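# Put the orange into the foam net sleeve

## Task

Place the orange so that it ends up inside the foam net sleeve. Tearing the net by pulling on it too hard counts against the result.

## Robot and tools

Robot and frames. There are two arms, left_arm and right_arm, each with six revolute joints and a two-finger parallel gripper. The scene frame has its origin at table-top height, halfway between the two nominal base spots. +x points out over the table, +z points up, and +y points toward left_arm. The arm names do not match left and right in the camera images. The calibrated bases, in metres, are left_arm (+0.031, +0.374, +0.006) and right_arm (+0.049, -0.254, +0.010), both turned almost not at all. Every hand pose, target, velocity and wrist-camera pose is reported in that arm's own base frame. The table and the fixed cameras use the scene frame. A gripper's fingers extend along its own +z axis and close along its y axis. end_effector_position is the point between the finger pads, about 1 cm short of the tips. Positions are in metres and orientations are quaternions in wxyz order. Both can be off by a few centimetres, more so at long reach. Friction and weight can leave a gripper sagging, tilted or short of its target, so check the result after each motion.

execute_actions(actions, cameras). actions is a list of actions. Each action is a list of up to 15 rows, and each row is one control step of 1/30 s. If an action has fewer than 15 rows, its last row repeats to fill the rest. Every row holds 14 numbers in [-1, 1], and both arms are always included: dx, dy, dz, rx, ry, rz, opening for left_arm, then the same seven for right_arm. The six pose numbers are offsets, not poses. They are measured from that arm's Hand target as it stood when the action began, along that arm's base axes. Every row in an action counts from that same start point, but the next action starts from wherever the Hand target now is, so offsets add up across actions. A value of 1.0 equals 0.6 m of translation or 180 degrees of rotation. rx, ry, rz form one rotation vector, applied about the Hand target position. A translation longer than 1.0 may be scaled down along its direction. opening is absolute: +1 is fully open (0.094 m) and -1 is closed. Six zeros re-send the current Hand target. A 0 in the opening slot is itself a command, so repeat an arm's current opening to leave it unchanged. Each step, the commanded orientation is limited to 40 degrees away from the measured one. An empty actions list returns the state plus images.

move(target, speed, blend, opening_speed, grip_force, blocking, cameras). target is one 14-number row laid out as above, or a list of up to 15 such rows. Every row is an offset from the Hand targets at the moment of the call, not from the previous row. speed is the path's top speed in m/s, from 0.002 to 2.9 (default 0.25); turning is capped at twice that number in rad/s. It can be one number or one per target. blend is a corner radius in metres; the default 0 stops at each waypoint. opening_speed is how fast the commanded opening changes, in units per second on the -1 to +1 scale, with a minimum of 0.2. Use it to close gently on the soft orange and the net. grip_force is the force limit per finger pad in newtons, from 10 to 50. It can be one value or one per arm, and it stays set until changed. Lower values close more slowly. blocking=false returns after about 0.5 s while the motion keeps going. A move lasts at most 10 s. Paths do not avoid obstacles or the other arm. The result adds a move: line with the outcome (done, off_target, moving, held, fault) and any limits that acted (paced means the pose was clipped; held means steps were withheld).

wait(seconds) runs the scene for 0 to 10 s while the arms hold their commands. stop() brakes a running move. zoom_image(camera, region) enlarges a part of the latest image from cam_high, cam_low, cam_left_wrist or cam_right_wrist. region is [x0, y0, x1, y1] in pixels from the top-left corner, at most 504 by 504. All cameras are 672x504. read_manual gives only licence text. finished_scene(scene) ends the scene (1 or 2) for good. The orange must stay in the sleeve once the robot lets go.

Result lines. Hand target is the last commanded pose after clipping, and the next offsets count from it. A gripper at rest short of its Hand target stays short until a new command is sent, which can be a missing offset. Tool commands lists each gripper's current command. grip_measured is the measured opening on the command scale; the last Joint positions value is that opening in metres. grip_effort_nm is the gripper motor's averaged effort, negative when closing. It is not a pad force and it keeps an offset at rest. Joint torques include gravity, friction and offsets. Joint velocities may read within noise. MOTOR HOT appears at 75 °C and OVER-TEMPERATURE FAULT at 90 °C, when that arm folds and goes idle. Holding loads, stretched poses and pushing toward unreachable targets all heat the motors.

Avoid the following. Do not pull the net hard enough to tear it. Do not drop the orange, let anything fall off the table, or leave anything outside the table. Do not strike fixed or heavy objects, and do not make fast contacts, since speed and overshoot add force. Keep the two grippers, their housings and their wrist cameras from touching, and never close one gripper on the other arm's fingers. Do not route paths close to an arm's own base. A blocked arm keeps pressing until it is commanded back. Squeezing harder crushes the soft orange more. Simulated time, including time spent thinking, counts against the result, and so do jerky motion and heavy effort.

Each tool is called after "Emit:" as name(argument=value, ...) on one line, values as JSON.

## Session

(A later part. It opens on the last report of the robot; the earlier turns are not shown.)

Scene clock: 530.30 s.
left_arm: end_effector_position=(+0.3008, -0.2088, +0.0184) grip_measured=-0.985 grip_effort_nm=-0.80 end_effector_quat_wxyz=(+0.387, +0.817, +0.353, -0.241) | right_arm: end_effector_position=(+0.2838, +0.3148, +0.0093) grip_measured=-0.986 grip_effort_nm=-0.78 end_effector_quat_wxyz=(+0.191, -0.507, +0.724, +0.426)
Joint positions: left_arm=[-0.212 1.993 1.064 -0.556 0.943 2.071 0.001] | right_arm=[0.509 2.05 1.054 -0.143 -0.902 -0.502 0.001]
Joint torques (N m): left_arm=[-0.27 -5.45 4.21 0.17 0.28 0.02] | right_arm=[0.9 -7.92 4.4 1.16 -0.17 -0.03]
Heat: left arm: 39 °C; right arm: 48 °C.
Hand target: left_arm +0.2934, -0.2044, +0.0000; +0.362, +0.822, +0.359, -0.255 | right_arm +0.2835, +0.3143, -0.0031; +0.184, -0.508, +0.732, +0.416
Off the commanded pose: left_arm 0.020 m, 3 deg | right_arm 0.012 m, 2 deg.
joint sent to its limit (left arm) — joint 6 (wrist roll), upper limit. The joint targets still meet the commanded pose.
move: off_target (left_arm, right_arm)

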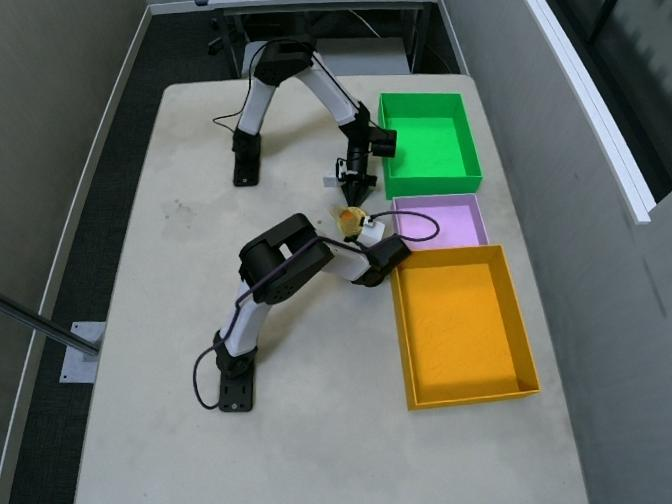

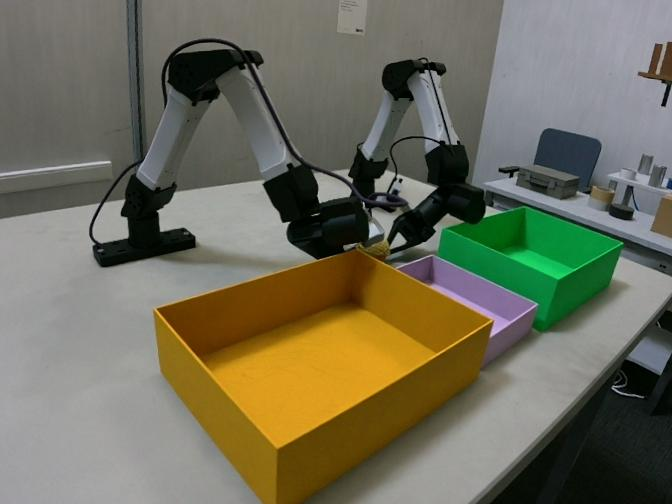

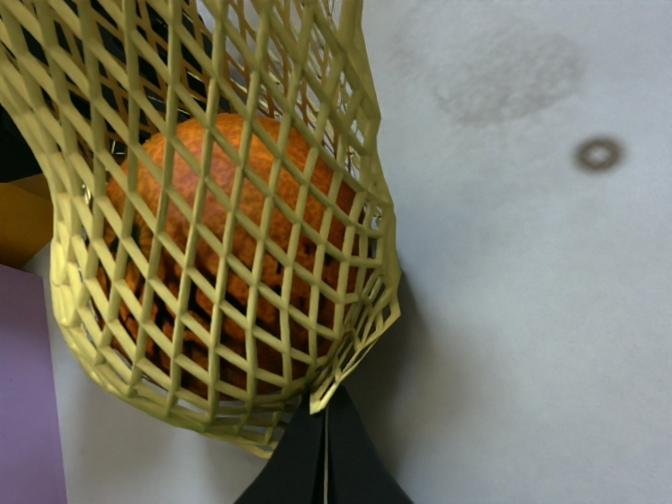

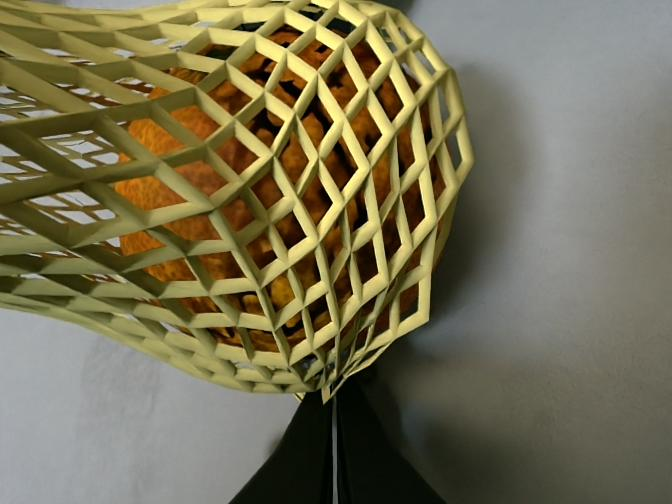

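Emit:
move(target=[0, -0.0133, 0.0067, 0, 0, 0, -1, 0, 0.0133, 0.0033, 0, 0, 0, -1], speed=0.04, cameras=["all"])

Emit:
zoom_image(camera="cam_right_wrist", region=[130, 0, 500, 420])

Emit:
zoom_image(camera="cam_low", region=[340, 220, 410, 270])

Emit:
zoom_image(camera="cam_high", region=[325, 195, 385, 250])

Scene clock: 548.43 s.
left_arm: end_effector_position=(+0.3008, -0.2088, +0.0176) grip_measured=-0.985 grip_effort_nm=-0.80 end_effector_quat_wxyz=(+0.385, +0.819, +0.353, -0.240) | right_arm: end_effector_position=(+0.2829, +0.3170, +0.0092) grip_measured=-0.986 grip_effort_nm=-0.78 end_effector_quat_wxyz=(+0.188, -0.503, +0.727, +0.429)
Joint positions: left_arm=[-0.213 1.993 1.064 -0.554 0.939 2.071 0.001] | right_arm=[0.515 2.052 1.054 -0.135 -0.902 -0.481 0.001]
Joint torques (N m): left_arm=[-2.26 -5.55 5.42 0.18 0.31 -0.14] | right_arm=[2.06 -7.8 5.38 1.21 -0.09 0.04]
Heat: left arm: 40 °C; right arm: 46 °C.
Hand target: left_arm +0.2934, -0.2125, +0.0039; +0.362, +0.822, +0.359, -0.254 | right_arm +0.2835, +0.3223, -0.0011; +0.184, -0.508, +0.732, +0.416
Off the commanded pose: left_arm 0.016 m, 3 deg | right_arm 0.012 m, 2 deg.
move: off_target (left_arm, right_arm)

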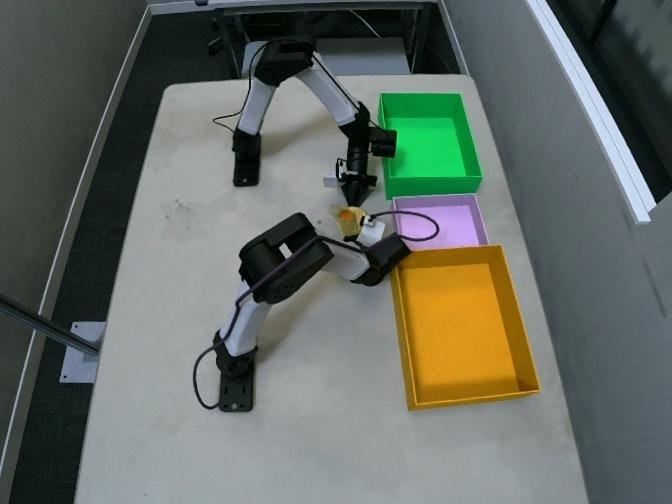

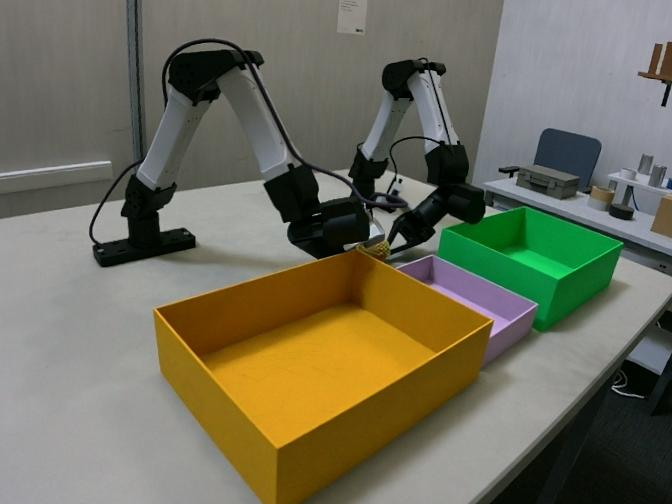

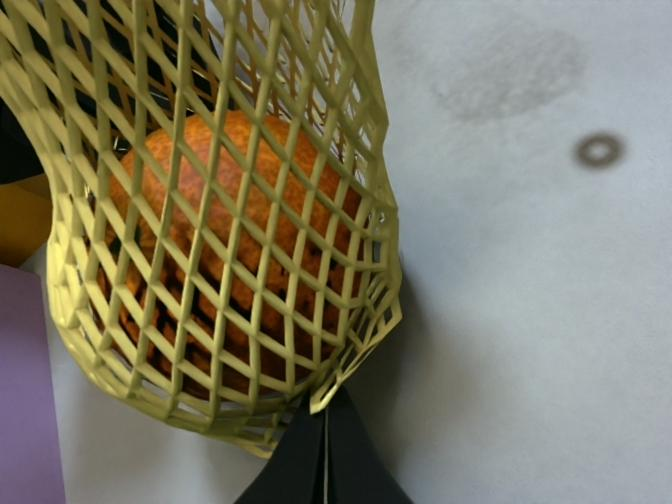

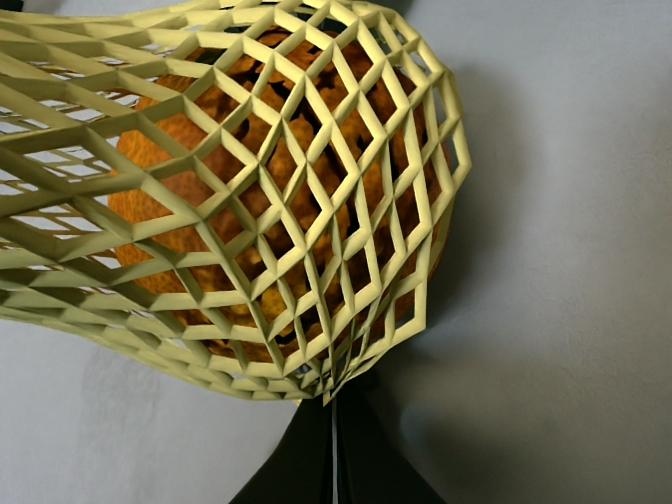

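Scaled by 1.200 from the camera's 672x504 image, which has a finer 960x720 frame.

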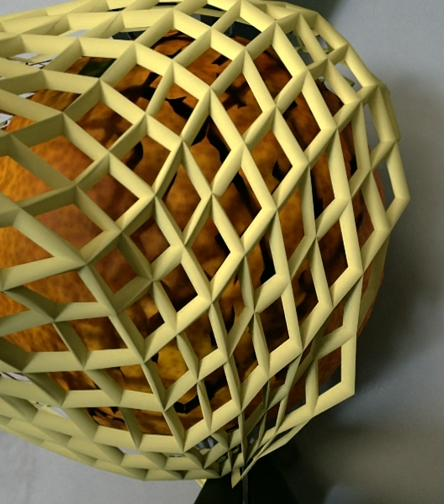

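Scaled by 7.200 from the camera's 672x504 image, which has a finer 960x720 frame.

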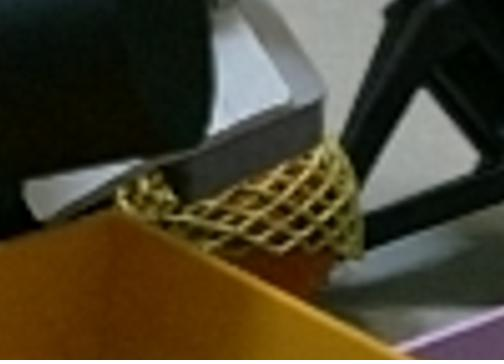

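Scaled by 8.400 from the camera's 672x504 image, which has a finer 960x720 frame.

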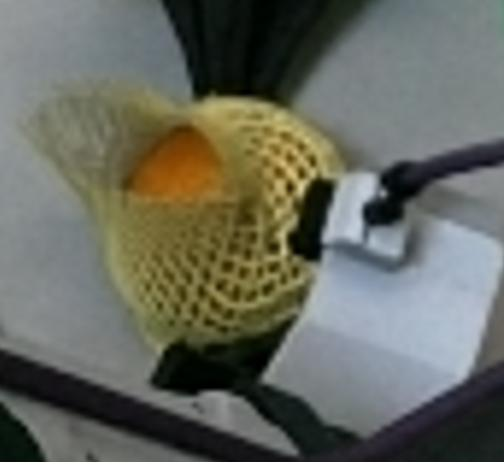

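Emit:
move(target=[[0, 0.0167, 0, 0, 0, 0, -1, 0, -0.0167, 0, 0, 0, 0, -1], [0.0133, 0.0167, -0.0033, 0, 0, 0, -1, 0.0133, -0.0167, -0.005, 0, 0, 0, -1], [-0.0133, 0.0167, -0.0033, 0, 0, 0, -1, -0.0133, -0.0167, -0.005, 0, 0, 0, -1], [0.005, 0.0167, -0.005, 0, 0, 0, -1, 0.005, -0.0167, -0.0067, 0, 0, 0, -1]], speed=0.06, blend=[0.003, 0.003, 0.003, 0], cameras=["all"])

Emit:
zoom_image(camera="cam_right_wrist", region=[130, 0, 500, 420])

Emit:
zoom_image(camera="cam_low", region=[340, 220, 410, 270])

Emit:
zoom_image(camera="cam_high", region=[325, 195, 385, 250])

Scene clock: 566.57 s.
left_arm: end_effector_position=(+0.3047, -0.2083, +0.0164) grip_measured=-0.985 grip_effort_nm=-0.80 end_effector_quat_wxyz=(+0.389, +0.820, +0.351, -0.232) | right_arm: end_effector_position=(+0.2842, +0.3161, +0.0083) grip_measured=-0.986 grip_effort_nm=-0.78 end_effector_quat_wxyz=(+0.195, -0.506, +0.718, +0.435)
Joint positions: left_arm=[-0.21 1.997 1.063 -0.533 0.937 2.071 0.001] | right_arm=[0.506 2.063 1.05 -0.116 -0.924 -0.499 0.001]
Joint torques (N m): left_arm=[0.21 -5.61 4.98 -0.07 0.3 0.01] | right_arm=[0.36 -8.17 5.24 0.85 0 -0.18]
Heat: left arm: 41 °C; right arm: 47 °C.
Hand target: left_arm +0.2963, -0.2025, +0.0009; +0.362, +0.822, +0.359, -0.255 | right_arm +0.2867, +0.3122, -0.0051; +0.184, -0.508, +0.732, +0.416
Off the commanded pose: left_arm 0.018 m, 4 deg | right_arm 0.014 m, 3 deg.
joint sent to its limit (left arm) — joint 6 (wrist roll), upper limit. The joint targets still meet the commanded pose.
move: off_target (left_arm, right_arm)

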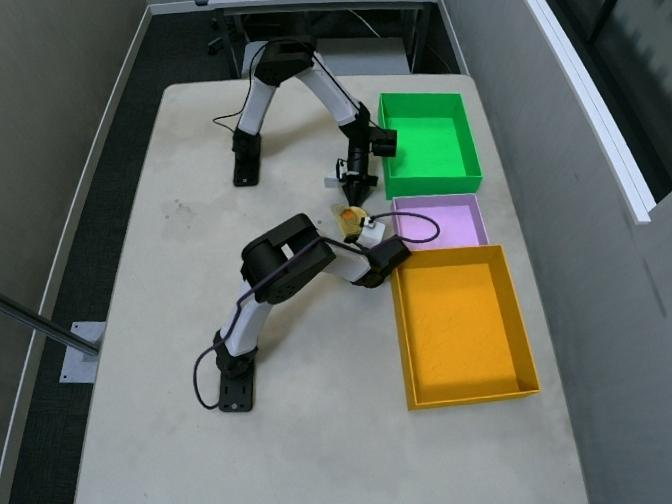

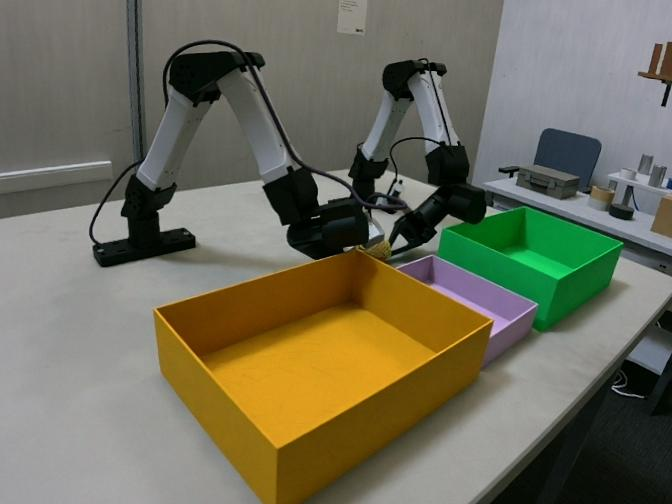

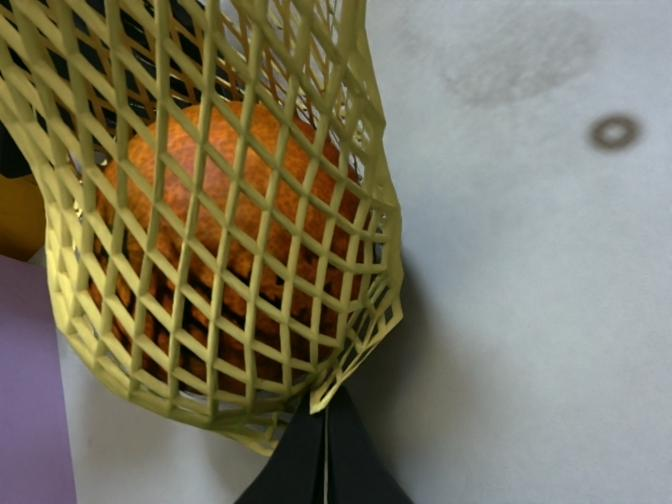

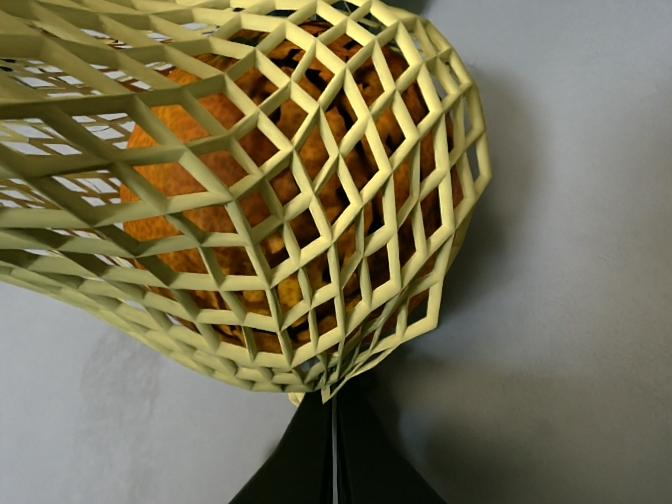

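Scaled by 1.200 from the camera's 672x504 image, which has a finer 960x720 frame.

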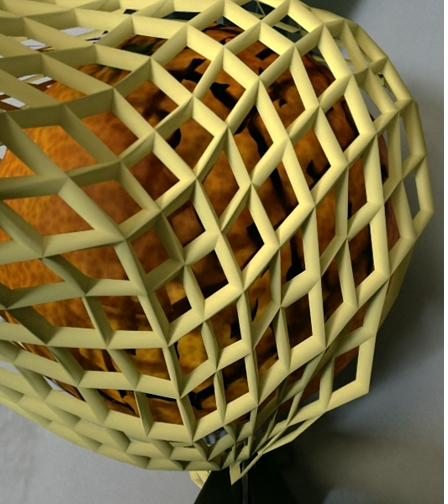

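Scaled by 7.200 from the camera's 672x504 image, which has a finer 960x720 frame.

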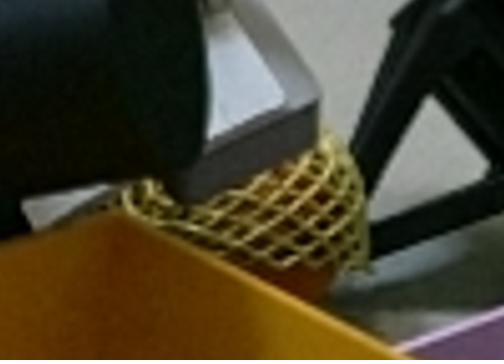

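Scaled by 8.400 from the camera's 672x504 image, which has a finer 960x720 frame.

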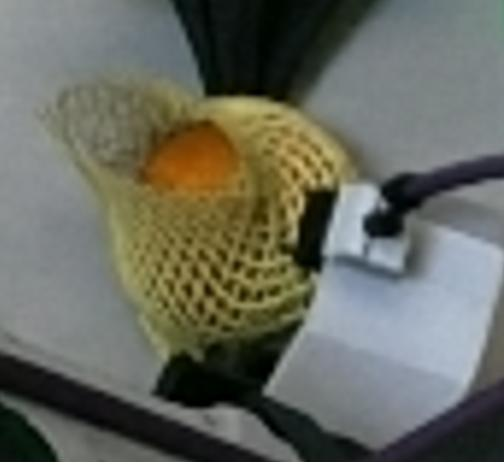

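Emit:
move(target=[[0.003, 0, 0.0133, 0, 0, 0, -1, 0, 0, 0.0133, 0, 0, 0, -1], [0.003, 0.003, 0.0133, 0, 0, 0, -0.55, 0, -0.003, 0.0133, 0, 0, 0, -0.55]], speed=0.05, opening_speed=0.5, cameras=["all"])

Emit:
zoom_image(camera="cam_right_wrist", region=[130, 0, 500, 420])

Emit:
zoom_image(camera="cam_low", region=[340, 220, 410, 270])

Emit:
zoom_image(camera="cam_high", region=[325, 195, 385, 250])

Scene clock: 588.70 s.
left_arm: end_effector_position=(+0.3040, -0.2053, +0.0156) grip_measured=-0.552 grip_effort_nm=0.11 end_effector_quat_wxyz=(+0.378, +0.821, +0.358, -0.234) | right_arm: end_effector_position=(+0.2812, +0.3164, +0.0110) grip_measured=-0.553 grip_effort_nm=0.14 end_effector_quat_wxyz=(+0.189, -0.507, +0.714, +0.444)
Joint positions: left_arm=[-0.207 1.997 1.074 -0.565 0.918 2.071 0.021] | right_arm=[0.505 2.063 1.057 -0.141 -0.944 -0.511 0.021]
Joint torques (N m): left_arm=[0.53 -7.13 5.2 -0.1 0.45 0.01] | right_arm=[0.08 -10.44 5.01 0.76 0.16 -0.12]
Heat: left arm: 40 °C; right arm: 48 °C.
Hand target: left_arm +0.2982, -0.2006, +0.0090; +0.362, +0.822, +0.359, -0.255 | right_arm +0.2866, +0.3105, +0.0030; +0.184, -0.508, +0.732, +0.416
Off the commanded pose: left_arm 0.010 m, 3 deg | right_arm 0.011 m, 4 deg.
joint sent to its limit (left arm) — joint 6 (wrist roll), upper limit. The joint targets still meet the commanded pose.
move: off_target (left_arm, right_arm); target 2's new opening was sent with left_arm's hand 0.012 m and 3 deg from that target

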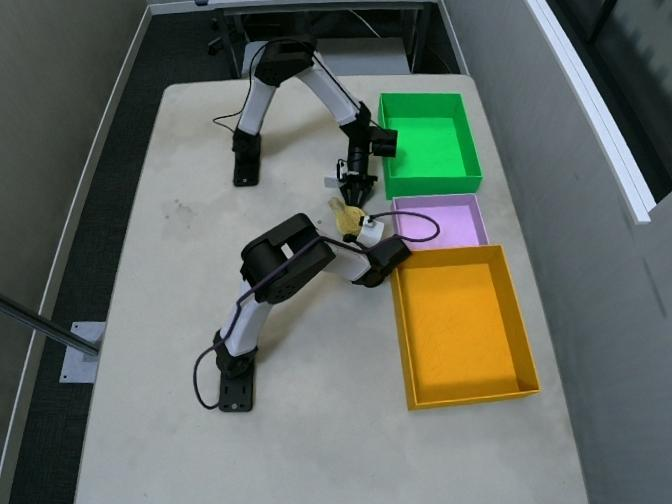

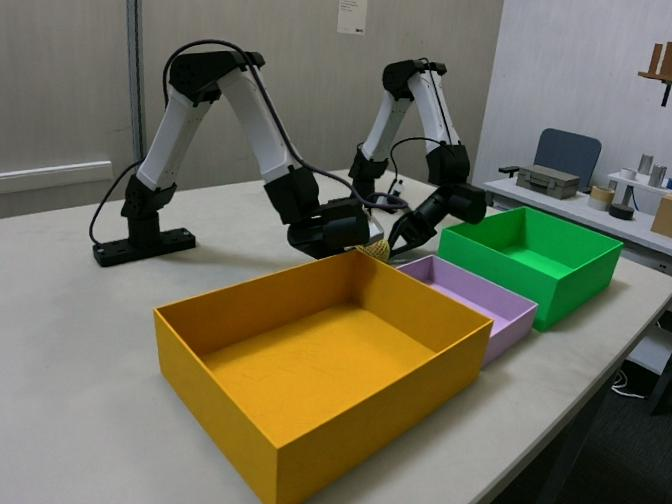

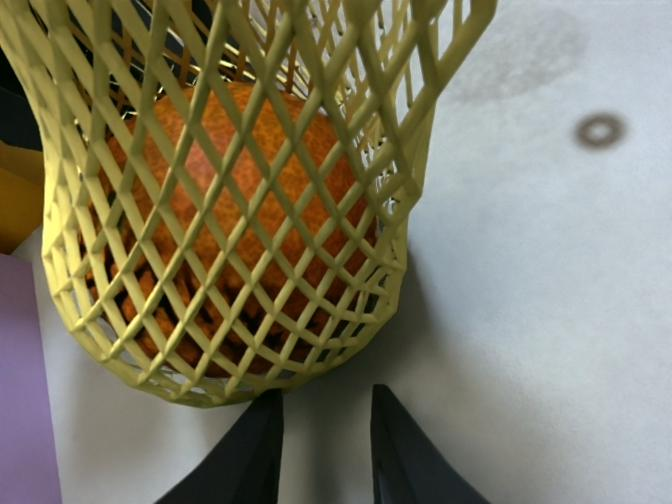

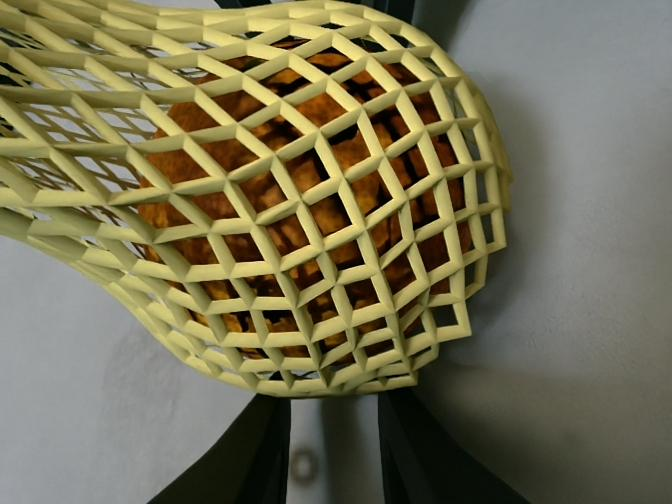

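Scaled by 1.200 from the camera's 672x504 image, which has a finer 960x720 frame.

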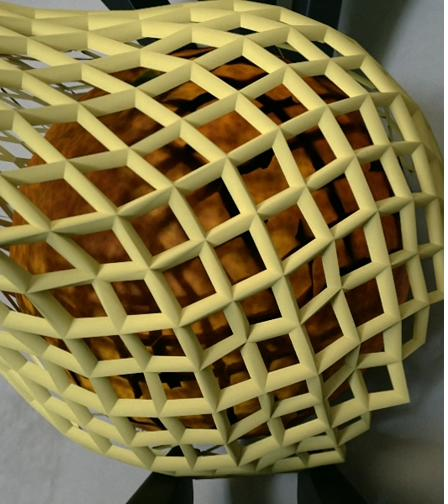

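Scaled by 7.200 from the camera's 672x504 image, which has a finer 960x720 frame.

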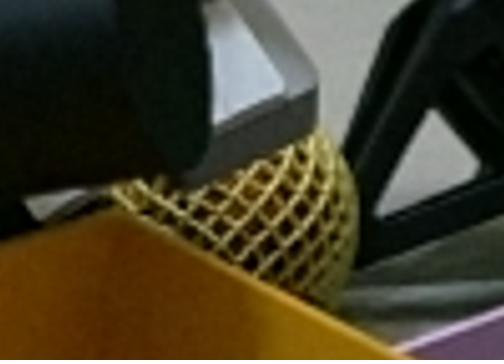

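Scaled by 8.400 from the camera's 672x504 image, which has a finer 960x720 frame.

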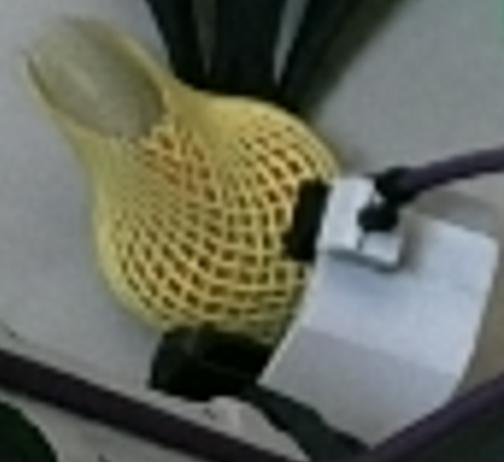

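Emit:
move(target=[[0.0107, 0.08, 0.0591, 0, 0, 0, -0.55, 0.016, -0.0822, 0.0543, 0, 0, 0, -0.55], [0.0107, 0.14, 0.2, 0, 0, 0, -0.55, 0.016, -0.15, 0.2, 0, 0, 0, -0.55]], speed=[0.08, 0.15], blend=[0.01, 0], cameras=["all"])

Emit:
zoom_image(camera="cam_low", region=[320, 190, 420, 280])

Emit:
zoom_image(camera="cam_high", region=[315, 185, 395, 260])

Scene clock: 612.97 s.
left_arm: end_effector_position=(+0.3016, -0.1188, +0.1238) grip_measured=-0.552 grip_effort_nm=0.10 end_effector_quat_wxyz=(+0.355, +0.778, +0.478, -0.198) | right_arm: end_effector_position=(+0.2918, +0.2197, +0.1096) grip_measured=-0.552 grip_effort_nm=0.10 end_effector_quat_wxyz=(+0.168, -0.501, +0.739, +0.417)
Joint positions: left_arm=[0.035 1.689 1.203 -1.076 0.837 2.071 0.021] | right_arm=[0.253 1.835 1.268 -0.949 -0.931 -0.911 0.021]
Joint torques (N m): left_arm=[-0.12 -7.43 7.66 0.07 0.39 0.02] | right_arm=[-0.01 -10.7 6.95 0.33 -0.59 -0.15]
Heat: left arm: 40 °C; right arm: 51 °C.
Hand target: left_arm +0.3046, -0.1166, +0.1290; +0.362, +0.822, +0.359, -0.255 | right_arm +0.2962, +0.2205, +0.1229; +0.184, -0.508, +0.732, +0.416
Off the commanded pose: left_arm 0.006 m, 16 deg | right_arm 0.014 m, 2 deg.
joint sent to its limit (left arm) — joint 6 (wrist roll), upper limit. The joint targets are off in orientation, not in position.
move: off_target (left_arm, right_arm)

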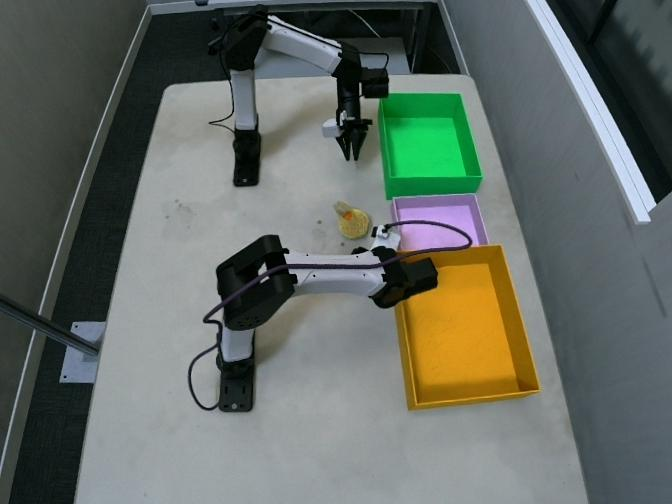

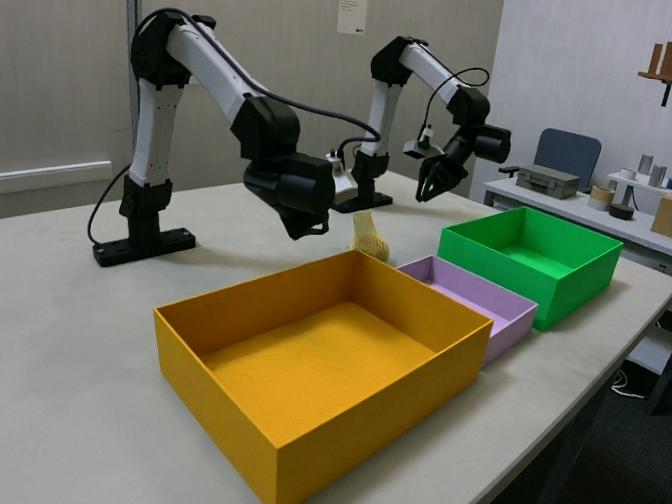

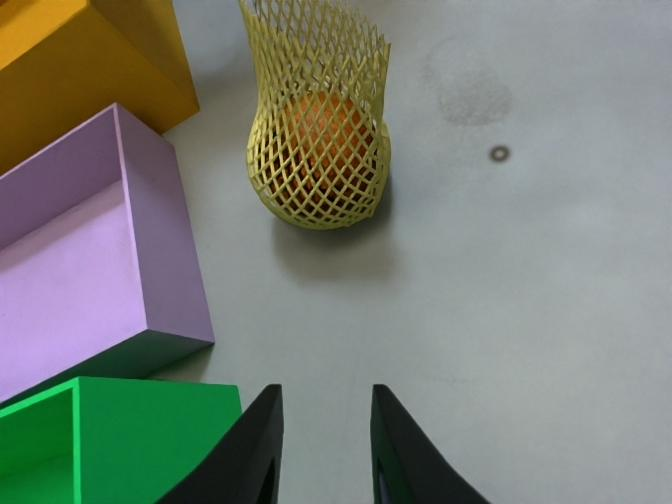

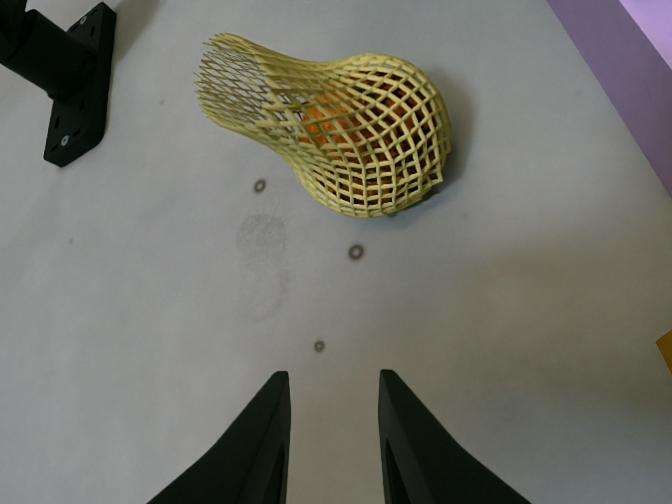

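Scaled by 5.040 from the camera's 672x504 image, which has a finer 960x720 frame.

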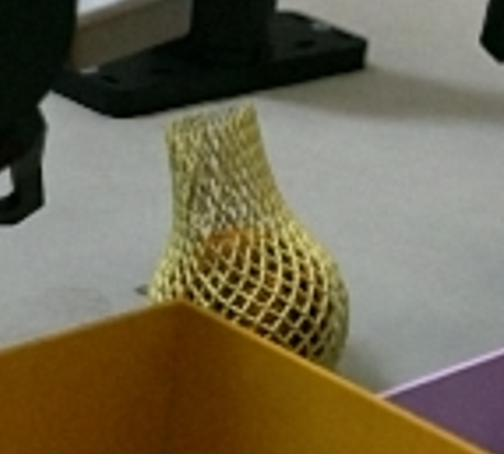

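Scaled by 6.300 from the camera's 672x504 image, which has a finer 960x720 frame.

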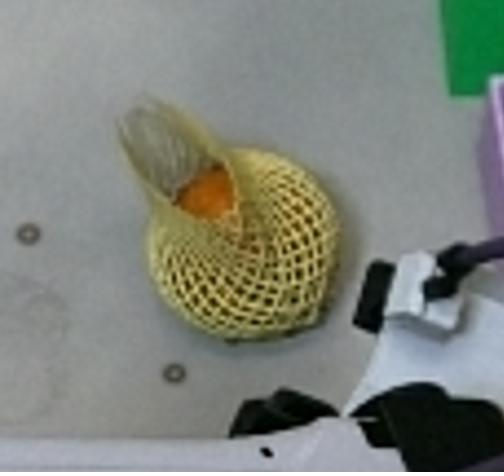

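Emit:
zoom_image(camera="cam_right_wrist", region=[180, 20, 480, 240])

Emit:
zoom_image(camera="cam_left_wrist", region=[220, 0, 420, 250])

Scaled by 1.680 from the camera's 672x504 image, which has a finer 960x720 frame.

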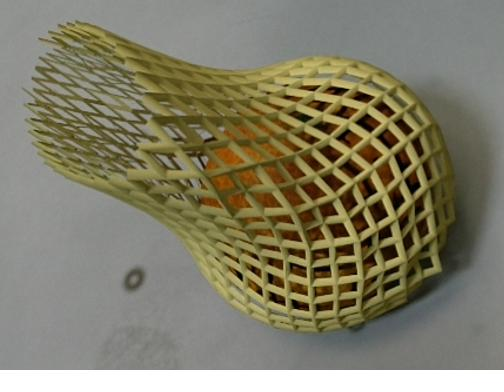

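Scaled by 2.016 from the camera's 672x504 image, which has a finer 960x720 frame.

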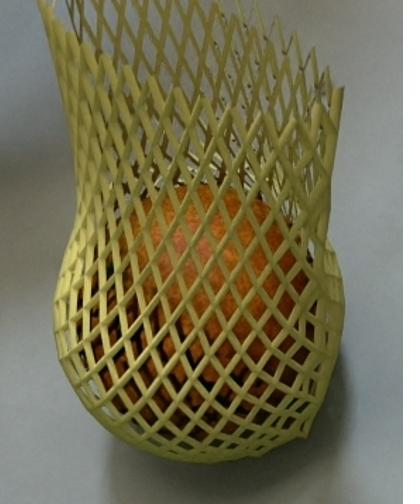

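Emit:
finished_scene(scene=1)

The scene is finished: the task was done.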